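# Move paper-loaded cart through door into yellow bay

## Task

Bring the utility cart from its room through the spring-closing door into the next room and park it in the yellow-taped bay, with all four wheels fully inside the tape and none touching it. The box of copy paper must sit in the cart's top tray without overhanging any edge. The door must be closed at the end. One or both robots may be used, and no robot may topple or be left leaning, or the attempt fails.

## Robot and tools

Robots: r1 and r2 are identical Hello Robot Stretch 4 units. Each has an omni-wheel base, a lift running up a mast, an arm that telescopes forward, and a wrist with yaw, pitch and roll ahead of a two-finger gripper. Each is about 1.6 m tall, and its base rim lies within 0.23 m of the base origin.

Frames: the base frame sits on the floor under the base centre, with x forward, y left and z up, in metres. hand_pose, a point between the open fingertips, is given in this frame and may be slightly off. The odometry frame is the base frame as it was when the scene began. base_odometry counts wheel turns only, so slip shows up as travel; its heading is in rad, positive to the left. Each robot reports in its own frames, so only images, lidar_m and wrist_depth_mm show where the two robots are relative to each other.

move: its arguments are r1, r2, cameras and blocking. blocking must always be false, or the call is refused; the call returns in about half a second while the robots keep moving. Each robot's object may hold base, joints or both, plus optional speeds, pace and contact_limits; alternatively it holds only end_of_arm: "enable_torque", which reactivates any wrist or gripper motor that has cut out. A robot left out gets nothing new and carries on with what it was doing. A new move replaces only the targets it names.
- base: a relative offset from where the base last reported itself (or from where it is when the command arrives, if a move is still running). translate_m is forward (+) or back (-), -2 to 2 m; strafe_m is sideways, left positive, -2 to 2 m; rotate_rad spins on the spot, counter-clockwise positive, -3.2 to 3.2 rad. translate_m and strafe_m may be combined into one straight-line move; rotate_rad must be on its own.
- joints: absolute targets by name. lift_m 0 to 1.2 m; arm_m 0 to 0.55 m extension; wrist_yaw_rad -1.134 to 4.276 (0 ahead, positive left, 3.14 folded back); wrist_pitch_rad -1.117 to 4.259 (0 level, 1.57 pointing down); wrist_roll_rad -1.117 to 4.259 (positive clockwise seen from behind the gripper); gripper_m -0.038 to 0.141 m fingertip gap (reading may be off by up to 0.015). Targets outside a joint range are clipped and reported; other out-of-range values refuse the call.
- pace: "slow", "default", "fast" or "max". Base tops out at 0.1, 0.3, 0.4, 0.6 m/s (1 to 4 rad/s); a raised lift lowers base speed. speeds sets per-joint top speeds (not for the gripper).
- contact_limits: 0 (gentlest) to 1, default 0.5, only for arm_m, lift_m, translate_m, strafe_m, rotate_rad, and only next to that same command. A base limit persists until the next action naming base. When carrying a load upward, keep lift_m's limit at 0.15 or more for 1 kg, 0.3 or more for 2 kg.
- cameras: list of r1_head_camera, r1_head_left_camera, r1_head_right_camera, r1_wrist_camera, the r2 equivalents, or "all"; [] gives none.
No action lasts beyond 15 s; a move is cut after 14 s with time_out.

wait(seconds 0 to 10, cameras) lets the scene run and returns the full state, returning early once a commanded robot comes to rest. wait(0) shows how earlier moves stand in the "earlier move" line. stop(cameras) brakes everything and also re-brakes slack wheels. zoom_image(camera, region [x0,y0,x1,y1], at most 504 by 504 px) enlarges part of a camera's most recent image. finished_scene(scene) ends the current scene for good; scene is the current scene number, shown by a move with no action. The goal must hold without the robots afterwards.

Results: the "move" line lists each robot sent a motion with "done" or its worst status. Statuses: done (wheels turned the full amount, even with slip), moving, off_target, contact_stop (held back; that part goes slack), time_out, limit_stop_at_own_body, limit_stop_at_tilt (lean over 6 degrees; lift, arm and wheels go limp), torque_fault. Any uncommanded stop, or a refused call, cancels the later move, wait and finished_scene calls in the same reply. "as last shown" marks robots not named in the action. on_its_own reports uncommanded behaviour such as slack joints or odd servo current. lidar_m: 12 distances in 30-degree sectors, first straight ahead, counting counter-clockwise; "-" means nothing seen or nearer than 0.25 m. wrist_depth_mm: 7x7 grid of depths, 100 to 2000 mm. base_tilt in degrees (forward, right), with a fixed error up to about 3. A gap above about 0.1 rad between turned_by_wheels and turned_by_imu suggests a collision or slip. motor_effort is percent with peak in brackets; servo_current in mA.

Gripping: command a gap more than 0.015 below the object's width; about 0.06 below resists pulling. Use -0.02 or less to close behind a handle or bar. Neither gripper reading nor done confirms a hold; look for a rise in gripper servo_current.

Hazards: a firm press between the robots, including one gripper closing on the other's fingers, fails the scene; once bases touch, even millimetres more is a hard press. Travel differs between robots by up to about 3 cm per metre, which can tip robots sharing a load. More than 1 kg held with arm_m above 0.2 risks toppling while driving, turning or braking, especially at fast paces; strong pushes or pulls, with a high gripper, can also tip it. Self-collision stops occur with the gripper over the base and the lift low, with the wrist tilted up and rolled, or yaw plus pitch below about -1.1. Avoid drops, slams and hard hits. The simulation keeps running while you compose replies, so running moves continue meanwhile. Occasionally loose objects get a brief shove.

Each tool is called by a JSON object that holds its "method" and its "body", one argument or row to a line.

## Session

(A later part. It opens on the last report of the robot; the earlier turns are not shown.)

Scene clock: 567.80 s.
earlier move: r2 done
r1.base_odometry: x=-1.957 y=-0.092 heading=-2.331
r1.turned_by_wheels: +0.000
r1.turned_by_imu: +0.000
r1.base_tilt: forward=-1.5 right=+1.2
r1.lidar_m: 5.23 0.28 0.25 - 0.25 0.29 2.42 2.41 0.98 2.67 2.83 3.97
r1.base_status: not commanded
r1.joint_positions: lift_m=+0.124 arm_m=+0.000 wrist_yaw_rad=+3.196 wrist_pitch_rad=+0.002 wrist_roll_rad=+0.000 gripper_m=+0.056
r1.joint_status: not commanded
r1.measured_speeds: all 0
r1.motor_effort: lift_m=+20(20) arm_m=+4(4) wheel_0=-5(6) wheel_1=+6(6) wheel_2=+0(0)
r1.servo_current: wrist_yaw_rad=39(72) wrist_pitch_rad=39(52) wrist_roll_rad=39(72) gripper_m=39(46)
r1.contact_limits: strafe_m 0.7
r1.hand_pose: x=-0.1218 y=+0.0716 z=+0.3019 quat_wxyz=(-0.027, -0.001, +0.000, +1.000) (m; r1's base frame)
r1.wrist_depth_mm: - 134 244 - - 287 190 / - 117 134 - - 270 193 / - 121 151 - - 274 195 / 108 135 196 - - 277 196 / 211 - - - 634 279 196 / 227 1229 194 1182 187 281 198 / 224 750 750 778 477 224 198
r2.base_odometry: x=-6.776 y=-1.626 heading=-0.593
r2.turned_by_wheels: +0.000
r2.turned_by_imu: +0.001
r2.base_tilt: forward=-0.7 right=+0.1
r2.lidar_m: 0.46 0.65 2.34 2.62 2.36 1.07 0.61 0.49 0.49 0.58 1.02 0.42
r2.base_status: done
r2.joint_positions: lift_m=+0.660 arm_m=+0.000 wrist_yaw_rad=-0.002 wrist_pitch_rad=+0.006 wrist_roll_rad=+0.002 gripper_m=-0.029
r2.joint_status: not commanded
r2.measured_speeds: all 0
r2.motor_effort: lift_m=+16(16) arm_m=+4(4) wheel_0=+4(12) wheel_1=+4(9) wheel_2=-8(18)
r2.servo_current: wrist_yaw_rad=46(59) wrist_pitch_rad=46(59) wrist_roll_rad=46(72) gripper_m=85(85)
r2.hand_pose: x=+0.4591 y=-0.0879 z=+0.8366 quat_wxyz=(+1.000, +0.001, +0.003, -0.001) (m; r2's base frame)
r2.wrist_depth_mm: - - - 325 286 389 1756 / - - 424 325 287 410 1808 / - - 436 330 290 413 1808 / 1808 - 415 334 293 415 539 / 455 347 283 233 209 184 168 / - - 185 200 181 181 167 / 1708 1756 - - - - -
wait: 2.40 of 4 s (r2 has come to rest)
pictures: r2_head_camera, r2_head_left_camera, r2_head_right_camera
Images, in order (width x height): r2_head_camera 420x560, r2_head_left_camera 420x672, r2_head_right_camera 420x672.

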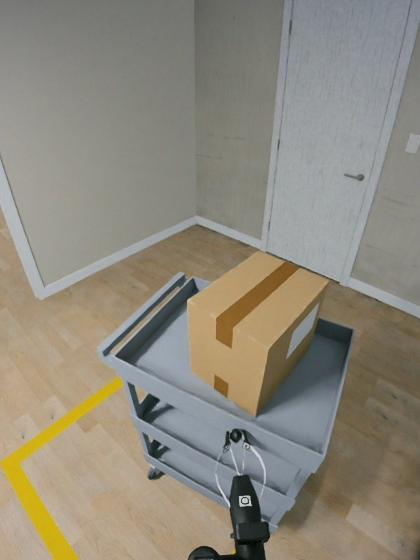

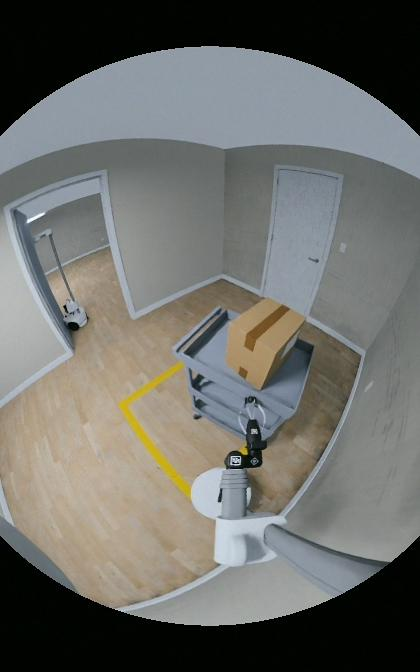

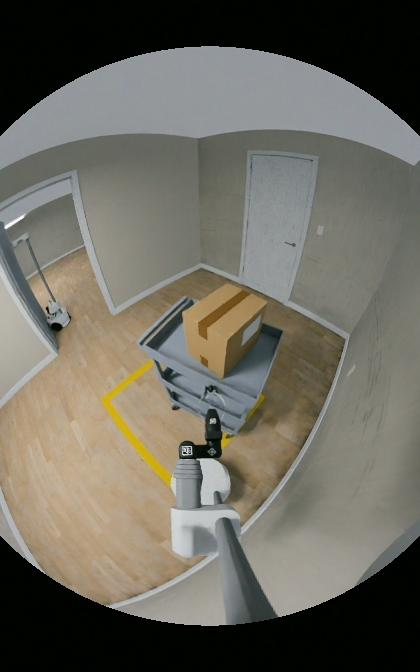

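{"method": "move", "body": {
  "r2": {"base":{"translate_m":-0.16,"strafe_m":-0.14}},
  "blocking": false
}}

{"method": "wait", "body": {
  "seconds": 3
}}

{"method": "move", "body": {
  "r2": {"base":{"rotate_rad":0.9},"joints":{"wrist_pitch_rad":1.57,"lift_m":1.0}},
  "blocking": false
}}

{"method": "wait", "body": {
  "seconds": 4
}}

{"method": "wait", "body": {
  "seconds": 1,
  "cameras": ["r2_head_camera","r2_head_right_camera"]
}}

Scene clock: 589.20 s.
move: r2 moving
r1: as last shown
r1.base_tilt: forward=-1.6 right=+1.3
r1.lidar_m: 5.23 0.27 0.25 - 0.25 0.28 2.44 2.39 0.97 2.67 2.82 4.00
r1.motor_effort: lift_m=+19(20) arm_m=+4(4) wheel_0=-5(6) wheel_1=+6(6) wheel_2=+0(0)
r1.servo_current: wrist_yaw_rad=46(72) wrist_pitch_rad=39(52) wrist_roll_rad=39(65) gripper_m=39(46)
r1.contact_limits: strafe_m 0.7
r1.wrist_depth_mm: - 134 243 - - 287 190 / - 117 134 - - 272 193 / - 121 152 - - 273 195 / 108 135 196 - - 277 197 / 211 - - - 640 278 197 / 228 1205 193 1182 188 281 197 / 224 759 759 788 477 225 198
r2.base_odometry: x=-6.808 y=-1.630 heading=-0.593
r2.turned_by_wheels: +0.000
r2.turned_by_imu: +0.001
r2.base_tilt: forward=-0.7 right=+0.0
r2.lidar_m: 0.48 0.67 2.41 2.71 2.37 1.01 0.55 0.46 0.47 0.54 0.98 0.43
r2.base_status: translate_m moving; strafe_m moving
r2.joint_positions: lift_m=+0.660 arm_m=+0.000 wrist_yaw_rad=-0.002 wrist_pitch_rad=+0.006 wrist_roll_rad=+0.002 gripper_m=-0.029
r2.joint_status: not commanded
r2.measured_speeds: translate_m=-0.097 strafe_m=-0.085 rotate_rad=+0.001 lift_m=+0.000 arm_m=+0.000 wrist_yaw_rad=+0.000 wrist_pitch_rad=+0.000 wrist_roll_rad=+0.000
r2.motor_effort: lift_m=+16(16) arm_m=+4(4) wheel_0=+4(7) wheel_1=-10(11) wheel_2=+10(11)
r2.servo_current: wrist_yaw_rad=46(59) wrist_pitch_rad=46(52) wrist_roll_rad=46(59) gripper_m=78(85)
r2.hand_pose: x=+0.4591 y=-0.0879 z=+0.8366 quat_wxyz=(+1.000, +0.001, +0.003, -0.001) (m; r2's base frame)
r2.wrist_depth_mm: 1808 - - 330 329 424 1808 / - - 436 332 330 445 1756 / - - 442 336 332 445 1863 / 1863 - 427 338 334 455 549 / - 368 296 244 216 192 176 / - - 185 199 181 187 174 / 1808 1808 - - - - 174

Scene clock: 590.77 s.
earlier move: r2 done
r1.base_odometry: x=-1.957 y=-0.092 heading=-2.331
r1.turned_by_wheels: +0.000
r1.turned_by_imu: +0.000
r1.base_tilt: forward=-1.6 right=+1.3
r1.lidar_m: 5.21 0.28 0.25 - 0.25 0.29 2.41 2.43 0.99 2.67 2.82 3.99
r1.base_status: not commanded
r1.joint_positions: lift_m=+0.124 arm_m=+0.000 wrist_yaw_rad=+3.196 wrist_pitch_rad=+0.002 wrist_roll_rad=+0.000 gripper_m=+0.056
r1.joint_status: not commanded
r1.measured_speeds: all 0
r1.motor_effort: lift_m=+20(20) arm_m=+4(4) wheel_0=-5(6) wheel_1=+6(6) wheel_2=+0(0)
r1.servo_current: wrist_yaw_rad=65(72) wrist_pitch_rad=46(52) wrist_roll_rad=65(65) gripper_m=39(46)
r1.contact_limits: strafe_m 0.7
r1.hand_pose: x=-0.1218 y=+0.0716 z=+0.3019 quat_wxyz=(-0.027, -0.001, +0.000, +1.000) (m; r1's base frame)
r1.wrist_depth_mm: - 134 243 - - 286 190 / - 117 133 - - 271 192 / - 121 151 - - 274 195 / 108 135 196 - - 277 196 / 211 - - - 634 278 197 / 228 1205 195 1160 187 279 197 / 224 750 759 788 477 224 198
r2.base_odometry: x=-6.986 y=-1.653 heading=-0.593
r2.turned_by_wheels: +0.000
r2.turned_by_imu: +0.000
r2.base_tilt: forward=-0.6 right=+0.1
r2.lidar_m: 0.53 0.76 2.55 2.70 2.34 0.62 0.36 0.27 0.28 0.34 0.58 0.58
r2.base_status: done
r2.joint_positions: lift_m=+0.660 arm_m=+0.000 wrist_yaw_rad=-0.002 wrist_pitch_rad=+0.006 wrist_roll_rad=+0.002 gripper_m=-0.029
r2.joint_status: not commanded
r2.measured_speeds: all 0
r2.motor_effort: lift_m=+16(16) arm_m=+3(4) wheel_0=+3(9) wheel_1=-1(12) wheel_2=+4(11)
r2.servo_current: wrist_yaw_rad=39(59) wrist_pitch_rad=46(52) wrist_roll_rad=33(59) gripper_m=78(85)
r2.hand_pose: x=+0.4591 y=-0.0879 z=+0.8366 quat_wxyz=(+1.000, +0.001, +0.003, -0.001) (m; r2's base frame)
r2.wrist_depth_mm: - - - - - - - / - - 462 508 - - - / - - 469 508 - - - / - 809 455 496 615 - - / - 459 370 307 287 1921 - / - - 184 199 171 - - / 1708 1863 - - - - 1661
wait: 1.57 of 3 s (r2 has come to rest)

Scene clock: 591.27 s.
move: r2 moving
r1: as last shown
r1.lidar_m: 5.22 0.28 0.25 - 0.25 0.29 2.43 2.41 0.98 2.66 2.81 3.95
r1.motor_effort: lift_m=+19(20) arm_m=+4(4) wheel_0=-5(6) wheel_1=+6(6) wheel_2=+0(0)
r1.servo_current: wrist_yaw_rad=26(65) wrist_pitch_rad=46(52) wrist_roll_rad=46(65) gripper_m=46(46)
r1.contact_limits: strafe_m 0.7
r1.wrist_depth_mm: - 134 245 - - 287 191 / - 117 134 - - 270 193 / - 121 152 - - 274 195 / 108 135 196 - - 277 197 / 211 - - - 634 278 197 / 227 1229 194 1182 188 281 198 / 225 759 759 798 477 224 198
r2.base_odometry: x=-6.986 y=-1.653 heading=-0.341
r2.turned_by_wheels: +0.252
r2.turned_by_imu: +0.244
r2.base_tilt: forward=-0.7 right=+0.1
r2.lidar_m: 0.60 2.56 2.58 2.42 1.34 0.44 0.29 0.28 0.30 0.40 1.09 0.51
r2.base_status: rotate_rad moving
r2.joint_positions: lift_m=+0.698 arm_m=+0.000 wrist_yaw_rad=-0.002 wrist_pitch_rad=+0.581 wrist_roll_rad=+0.002 gripper_m=-0.029
r2.joint_status: lift_m moving; wrist_pitch_rad moving
r2.measured_speeds: translate_m=-0.001 strafe_m=-0.001 rotate_rad=+0.975 lift_m=+0.146 arm_m=+0.000 wrist_yaw_rad=+0.000 wrist_pitch_rad=+1.819 wrist_roll_rad=+0.000
r2.motor_effort: lift_m=+23(23) arm_m=+4(4) wheel_0=-5(11) wheel_1=-8(9) wheel_2=-12(12)
r2.servo_current: wrist_yaw_rad=46(59) wrist_pitch_rad=91(117) wrist_roll_rad=59(65) gripper_m=78(85)
r2.hand_pose: x=+0.4117 y=-0.0879 z=+0.7175 quat_wxyz=(+0.958, +0.001, +0.287, -0.001) (m; r2's base frame)
r2.wrist_depth_mm: - 580 430 349 281 243 217 / - - - 359 287 248 - / - - - - - 260 - / 1808 1756 741 - - 283 1708 / 1397 1397 820 - - 309 1255 / 1182 1160 186 199 171 343 1078 / 1008 991 - - - - 960

Scene clock: 593.17 s.
earlier move: r2 done
r1.base_odometry: x=-1.957 y=-0.092 heading=-2.331
r1.turned_by_wheels: +0.000
r1.turned_by_imu: +0.000
r1.base_tilt: forward=-1.6 right=+1.3
r1.lidar_m: 5.20 0.28 0.25 - 0.25 0.26 2.42 2.39 1.00 2.67 2.83 3.98
r1.base_status: not commanded
r1.joint_positions: lift_m=+0.124 arm_m=+0.000 wrist_yaw_rad=+3.196 wrist_pitch_rad=+0.002 wrist_roll_rad=+0.000 gripper_m=+0.056
r1.joint_status: not commanded
r1.measured_speeds: all 0
r1.motor_effort: lift_m=+19(20) arm_m=+4(4) wheel_0=-5(6) wheel_1=+6(6) wheel_2=+0(0)
r1.servo_current: wrist_yaw_rad=46(65) wrist_pitch_rad=52(52) wrist_roll_rad=52(65) gripper_m=39(52)
r1.contact_limits: strafe_m 0.7
r1.hand_pose: x=-0.1218 y=+0.0716 z=+0.3019 quat_wxyz=(-0.027, -0.001, +0.000, +1.000) (m; r1's base frame)
r1.wrist_depth_mm: - 134 243 - - 287 191 / - 117 134 - - 270 193 / - 121 152 - - 274 195 / 108 135 196 - - 276 196 / 211 - - - 634 279 198 / 228 1229 194 1205 187 281 198 / 224 750 759 778 477 225 198
r2.base_odometry: x=-6.986 y=-1.653 heading=+0.306
r2.turned_by_wheels: +0.648
r2.turned_by_imu: +0.631
r2.base_tilt: forward=-0.7 right=+0.1
r2.lidar_m: 2.56 2.73 2.37 0.87 0.39 0.28 0.27 0.31 0.50 1.81 0.52 0.61
r2.base_status: done
r2.joint_positions: lift_m=+1.000 arm_m=+0.000 wrist_yaw_rad=-0.002 wrist_pitch_rad=+1.567 wrist_roll_rad=+0.002 gripper_m=-0.029
r2.joint_status: all done
r2.measured_speeds: all 0
r2.motor_effort: lift_m=+21(26) arm_m=+2(4) wheel_0=-4(11) wheel_1=-2(9) wheel_2=-4(12)
r2.servo_current: wrist_yaw_rad=46(59) wrist_pitch_rad=39(117) wrist_roll_rad=52(65) gripper_m=72(85)
r2.hand_pose: x=+0.1719 y=-0.0874 z=+0.8895 quat_wxyz=(+0.709, +0.001, +0.706, -0.001) (m; r2's base frame)
r2.wrist_depth_mm: 1118 1118 1098 1098 1078 878 - / 1118 1118 1098 1078 1078 946 591 / 1118 1118 1098 1118 1078 946 591 / 1118 1138 1098 1118 1078 1078 1098 / 1118 1118 1138 - 1098 1098 1098 / 1118 1138 185 199 179 1098 1118 / - - - - - - 1078
wait: 1.90 of 4 s (r2 has come to rest)

Scene clock: 594.17 s.
r1.base_odometry: x=-1.957 y=-0.092 heading=-2.331
r1.turned_by_wheels: +0.000
r1.turned_by_imu: +0.000
r1.base_tilt: forward=-1.6 right=+1.3
r1.lidar_m: 5.23 0.28 0.25 - 0.25 0.29 2.43 2.44 0.99 2.67 2.84 3.97
r1.base_status: not commanded
r1.joint_positions: lift_m=+0.124 arm_m=+0.000 wrist_yaw_rad=+3.196 wrist_pitch_rad=+0.002 wrist_roll_rad=+0.000 gripper_m=+0.056
r1.joint_status: not commanded
r1.measured_speeds: all 0
r1.motor_effort: lift_m=+20(20) arm_m=+4(4) wheel_0=-5(6) wheel_1=+6(6) wheel_2=+0(0)
r1.servo_current: wrist_yaw_rad=59(65) wrist_pitch_rad=39(52) wrist_roll_rad=46(65) gripper_m=39(52)
r1.contact_limits: strafe_m 0.7
r1.hand_pose: x=-0.1218 y=+0.0716 z=+0.3019 quat_wxyz=(-0.027, -0.001, +0.000, +1.000) (m; r1's base frame)
r1.wrist_depth_mm: - 134 244 - - 287 191 / - 117 134 - - 271 193 / - 121 151 - - 273 195 / 108 135 196 - - 278 196 / 210 - - - 640 281 197 / 227 1205 194 1182 188 281 198 / 224 759 750 788 473 224 198
r2.base_odometry: x=-6.986 y=-1.653 heading=+0.306
r2.turned_by_wheels: +0.000
r2.turned_by_imu: +0.000
r2.base_tilt: forward=-0.7 right=+0.1
r2.lidar_m: 2.57 2.68 2.36 0.87 0.39 0.28 0.28 0.29 0.48 1.80 0.51 0.66
r2.base_status: done
r2.joint_positions: lift_m=+1.000 arm_m=+0.000 wrist_yaw_rad=-0.002 wrist_pitch_rad=+1.567 wrist_roll_rad=+0.002 gripper_m=-0.029
r2.joint_status: all done
r2.measured_speeds: all 0
r2.motor_effort: lift_m=+21(26) arm_m=+2(4) wheel_0=-5(11) wheel_1=-2(9) wheel_2=-4(12)
r2.servo_current: wrist_yaw_rad=46(59) wrist_pitch_rad=46(117) wrist_roll_rad=46(65) gripper_m=78(85)
r2.hand_pose: x=+0.1719 y=-0.0874 z=+0.8895 quat_wxyz=(+0.709, +0.001, +0.706, -0.001) (m; r2's base frame)
r2.wrist_depth_mm: 1160 1118 1118 1098 1078 878 - / 1118 1118 1118 1098 1098 931 597 / 1118 1118 1098 1098 1098 946 597 / 1118 1138 1118 1098 1098 1098 1098 / 1118 1118 1118 - 1098 1098 1098 / 1138 1118 185 198 179 1118 1098 / - - - - - - 1098
wait: 1.00 s; at rest by 0.27 s
pictures: r2_head_camera, r2_head_right_camera
Images, in order (width x height): r2_head_camera 420x560, r2_head_right_camera 420x672.

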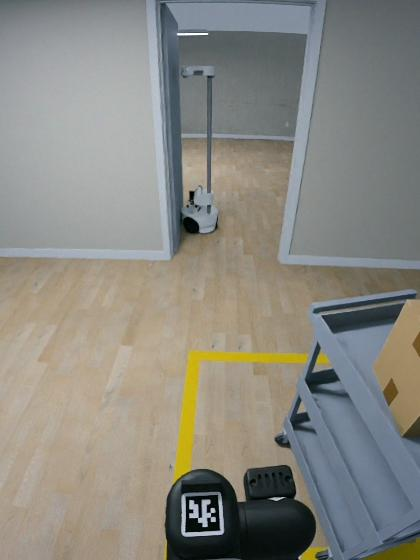

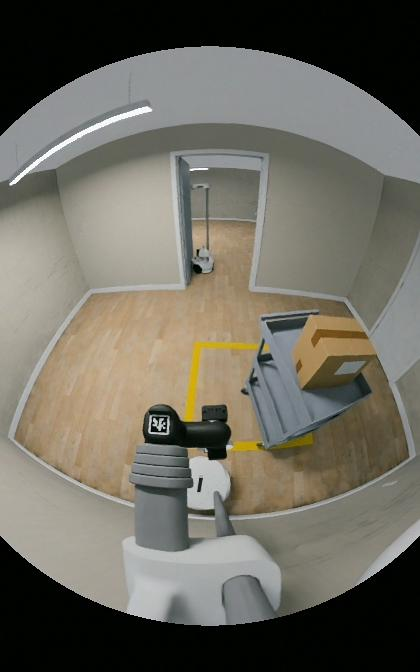

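{"method": "move", "body": {
  "r2": {"base":{"strafe_m":-0.3},"pace":"slow"},
  "blocking": false
}}

{"method": "wait", "body": {
  "seconds": 5,
  "cameras": ["r2_head_camera","r2_head_right_camera","r2_wrist_camera"]
}}

Scene clock: 599.73 s.
move: r2 moving
r1: as last shown
r1.lidar_m: 5.23 0.28 0.25 - 0.25 0.27 2.41 2.41 0.98 2.65 2.82 3.96
r1.motor_effort: lift_m=+20(20) arm_m=+4(4) wheel_0=-6(6) wheel_1=+6(6) wheel_2=+0(0)
r1.servo_current: wrist_yaw_rad=52(59) wrist_pitch_rad=46(46) wrist_roll_rad=39(59) gripper_m=33(46)
r1.contact_limits: strafe_m 0.7
r1.wrist_depth_mm: - 134 244 - - 289 191 / - 117 134 - - 271 193 / - 121 151 - - 274 195 / 108 135 196 - - 276 197 / 211 - - - 627 281 198 / 228 1205 194 1182 187 281 198 / 224 759 768 788 477 225 198
r2.base_odometry: x=-6.982 y=-1.666 heading=+0.306
r2.turned_by_wheels: +0.000
r2.turned_by_imu: +0.000
r2.base_tilt: forward=-0.7 right=+0.1
r2.lidar_m: 2.56 2.73 2.35 0.84 0.41 0.29 0.27 0.32 0.49 1.80 0.50 0.61
r2.base_status: strafe_m moving
r2.joint_positions: lift_m=+1.000 arm_m=+0.000 wrist_yaw_rad=-0.002 wrist_pitch_rad=+1.567 wrist_roll_rad=+0.002 gripper_m=-0.029
r2.joint_status: not commanded
r2.measured_speeds: translate_m=+0.000 strafe_m=-0.057 rotate_rad=+0.000 lift_m=+0.000 arm_m=+0.000 wrist_yaw_rad=+0.000 wrist_pitch_rad=+0.000 wrist_roll_rad=+0.000
r2.motor_effort: lift_m=+21(21) arm_m=-1(2) wheel_0=+5(10) wheel_1=-9(9) wheel_2=+0(3)
r2.servo_current: wrist_yaw_rad=52(52) wrist_pitch_rad=39(46) wrist_roll_rad=52(52) gripper_m=78(85)
r2.hand_pose: x=+0.1719 y=-0.0874 z=+0.8895 quat_wxyz=(+0.709, +0.001, +0.706, -0.001) (m; r2's base frame)
r2.wrist_depth_mm: 1118 1098 1118 1098 1098 891 - / 1118 1138 1098 1098 1078 891 - / 1138 1098 1118 1098 1098 946 597 / 1138 1138 1118 1098 1098 1098 1078 / 1138 1118 1118 - 1098 1098 1098 / 1138 1138 185 198 178 1118 1118 / - - - - - - 1098

Scene clock: 603.37 s.
earlier move: r2 done
r1.base_odometry: x=-1.957 y=-0.092 heading=-2.331
r1.turned_by_wheels: +0.000
r1.turned_by_imu: +0.000
r1.base_tilt: forward=-1.6 right=+1.3
r1.lidar_m: 5.21 0.27 0.25 - 0.25 0.27 2.41 2.38 0.97 2.65 2.82 3.99
r1.base_status: not commanded
r1.joint_positions: lift_m=+0.124 arm_m=+0.000 wrist_yaw_rad=+3.196 wrist_pitch_rad=+0.002 wrist_roll_rad=+0.000 gripper_m=+0.056
r1.joint_status: not commanded
r1.measured_speeds: all 0
r1.motor_effort: lift_m=+19(20) arm_m=+4(4) wheel_0=-5(6) wheel_1=+6(6) wheel_2=+0(0)
r1.servo_current: wrist_yaw_rad=59(72) wrist_pitch_rad=33(52) wrist_roll_rad=65(72) gripper_m=33(46)
r1.contact_limits: strafe_m 0.7
r1.hand_pose: x=-0.1218 y=+0.0716 z=+0.3019 quat_wxyz=(-0.027, -0.001, +0.000, +1.000) (m; r1's base frame)
r1.wrist_depth_mm: - 134 243 - - 287 191 / - 117 133 - - 271 193 / - 121 152 - - 274 195 / 108 135 196 - - 277 196 / 211 - - - 627 279 198 / 226 1205 193 1182 187 278 198 / 224 759 759 798 477 224 198
r2.base_odometry: x=-6.896 y=-1.939 heading=+0.306
r2.turned_by_wheels: +0.000
r2.turned_by_imu: +0.000
r2.base_tilt: forward=-0.7 right=+0.1
r2.lidar_m: 0.56 2.65 2.68 0.95 0.42 0.31 0.31 0.33 0.50 1.99 0.31 0.28
r2.base_status: done
r2.joint_positions: lift_m=+1.000 arm_m=+0.000 wrist_yaw_rad=-0.002 wrist_pitch_rad=+1.567 wrist_roll_rad=+0.002 gripper_m=-0.029
r2.joint_status: not commanded
r2.measured_speeds: all 0
r2.motor_effort: lift_m=+21(21) arm_m=-3(4) wheel_0=+3(10) wheel_1=-3(10) wheel_2=+0(3)
r2.servo_current: wrist_yaw_rad=46(65) wrist_pitch_rad=39(52) wrist_roll_rad=39(59) gripper_m=78(85)
r2.hand_pose: x=+0.1719 y=-0.0874 z=+0.8895 quat_wxyz=(+0.709, +0.001, +0.706, -0.001) (m; r2's base frame)
r2.wrist_depth_mm: 1098 1098 1098 1118 276 - - / 1118 1118 1098 1098 297 - - / 1118 1118 1098 1098 564 - - / 1138 1118 1118 1118 1118 1098 1098 / 1138 1118 1138 - 1098 1078 1098 / 1118 1138 185 199 179 1098 1098 / - - - - - - 1098
wait: 3.63 of 5 s (r2 has come to rest)
pictures: r2_head_camera, r2_head_right_camera, r2_wrist_camera
Images, in order (width x height): r2_head_camera 420x560, r2_head_right_camera 420x672, r2_wrist_camera 616x392.

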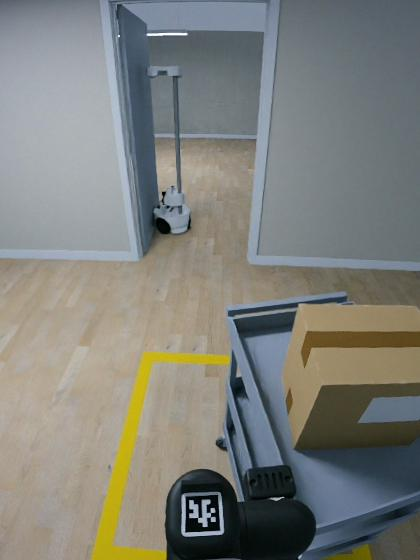

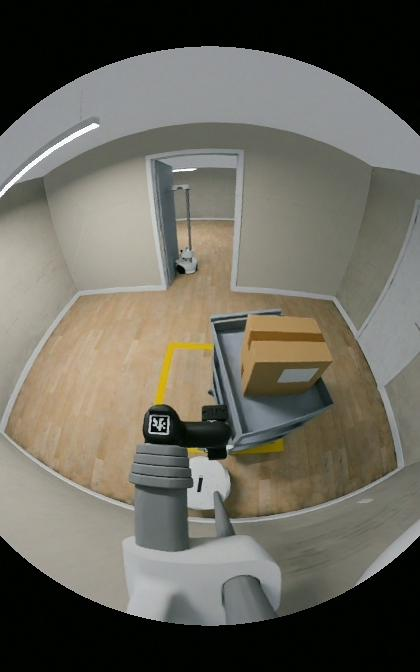

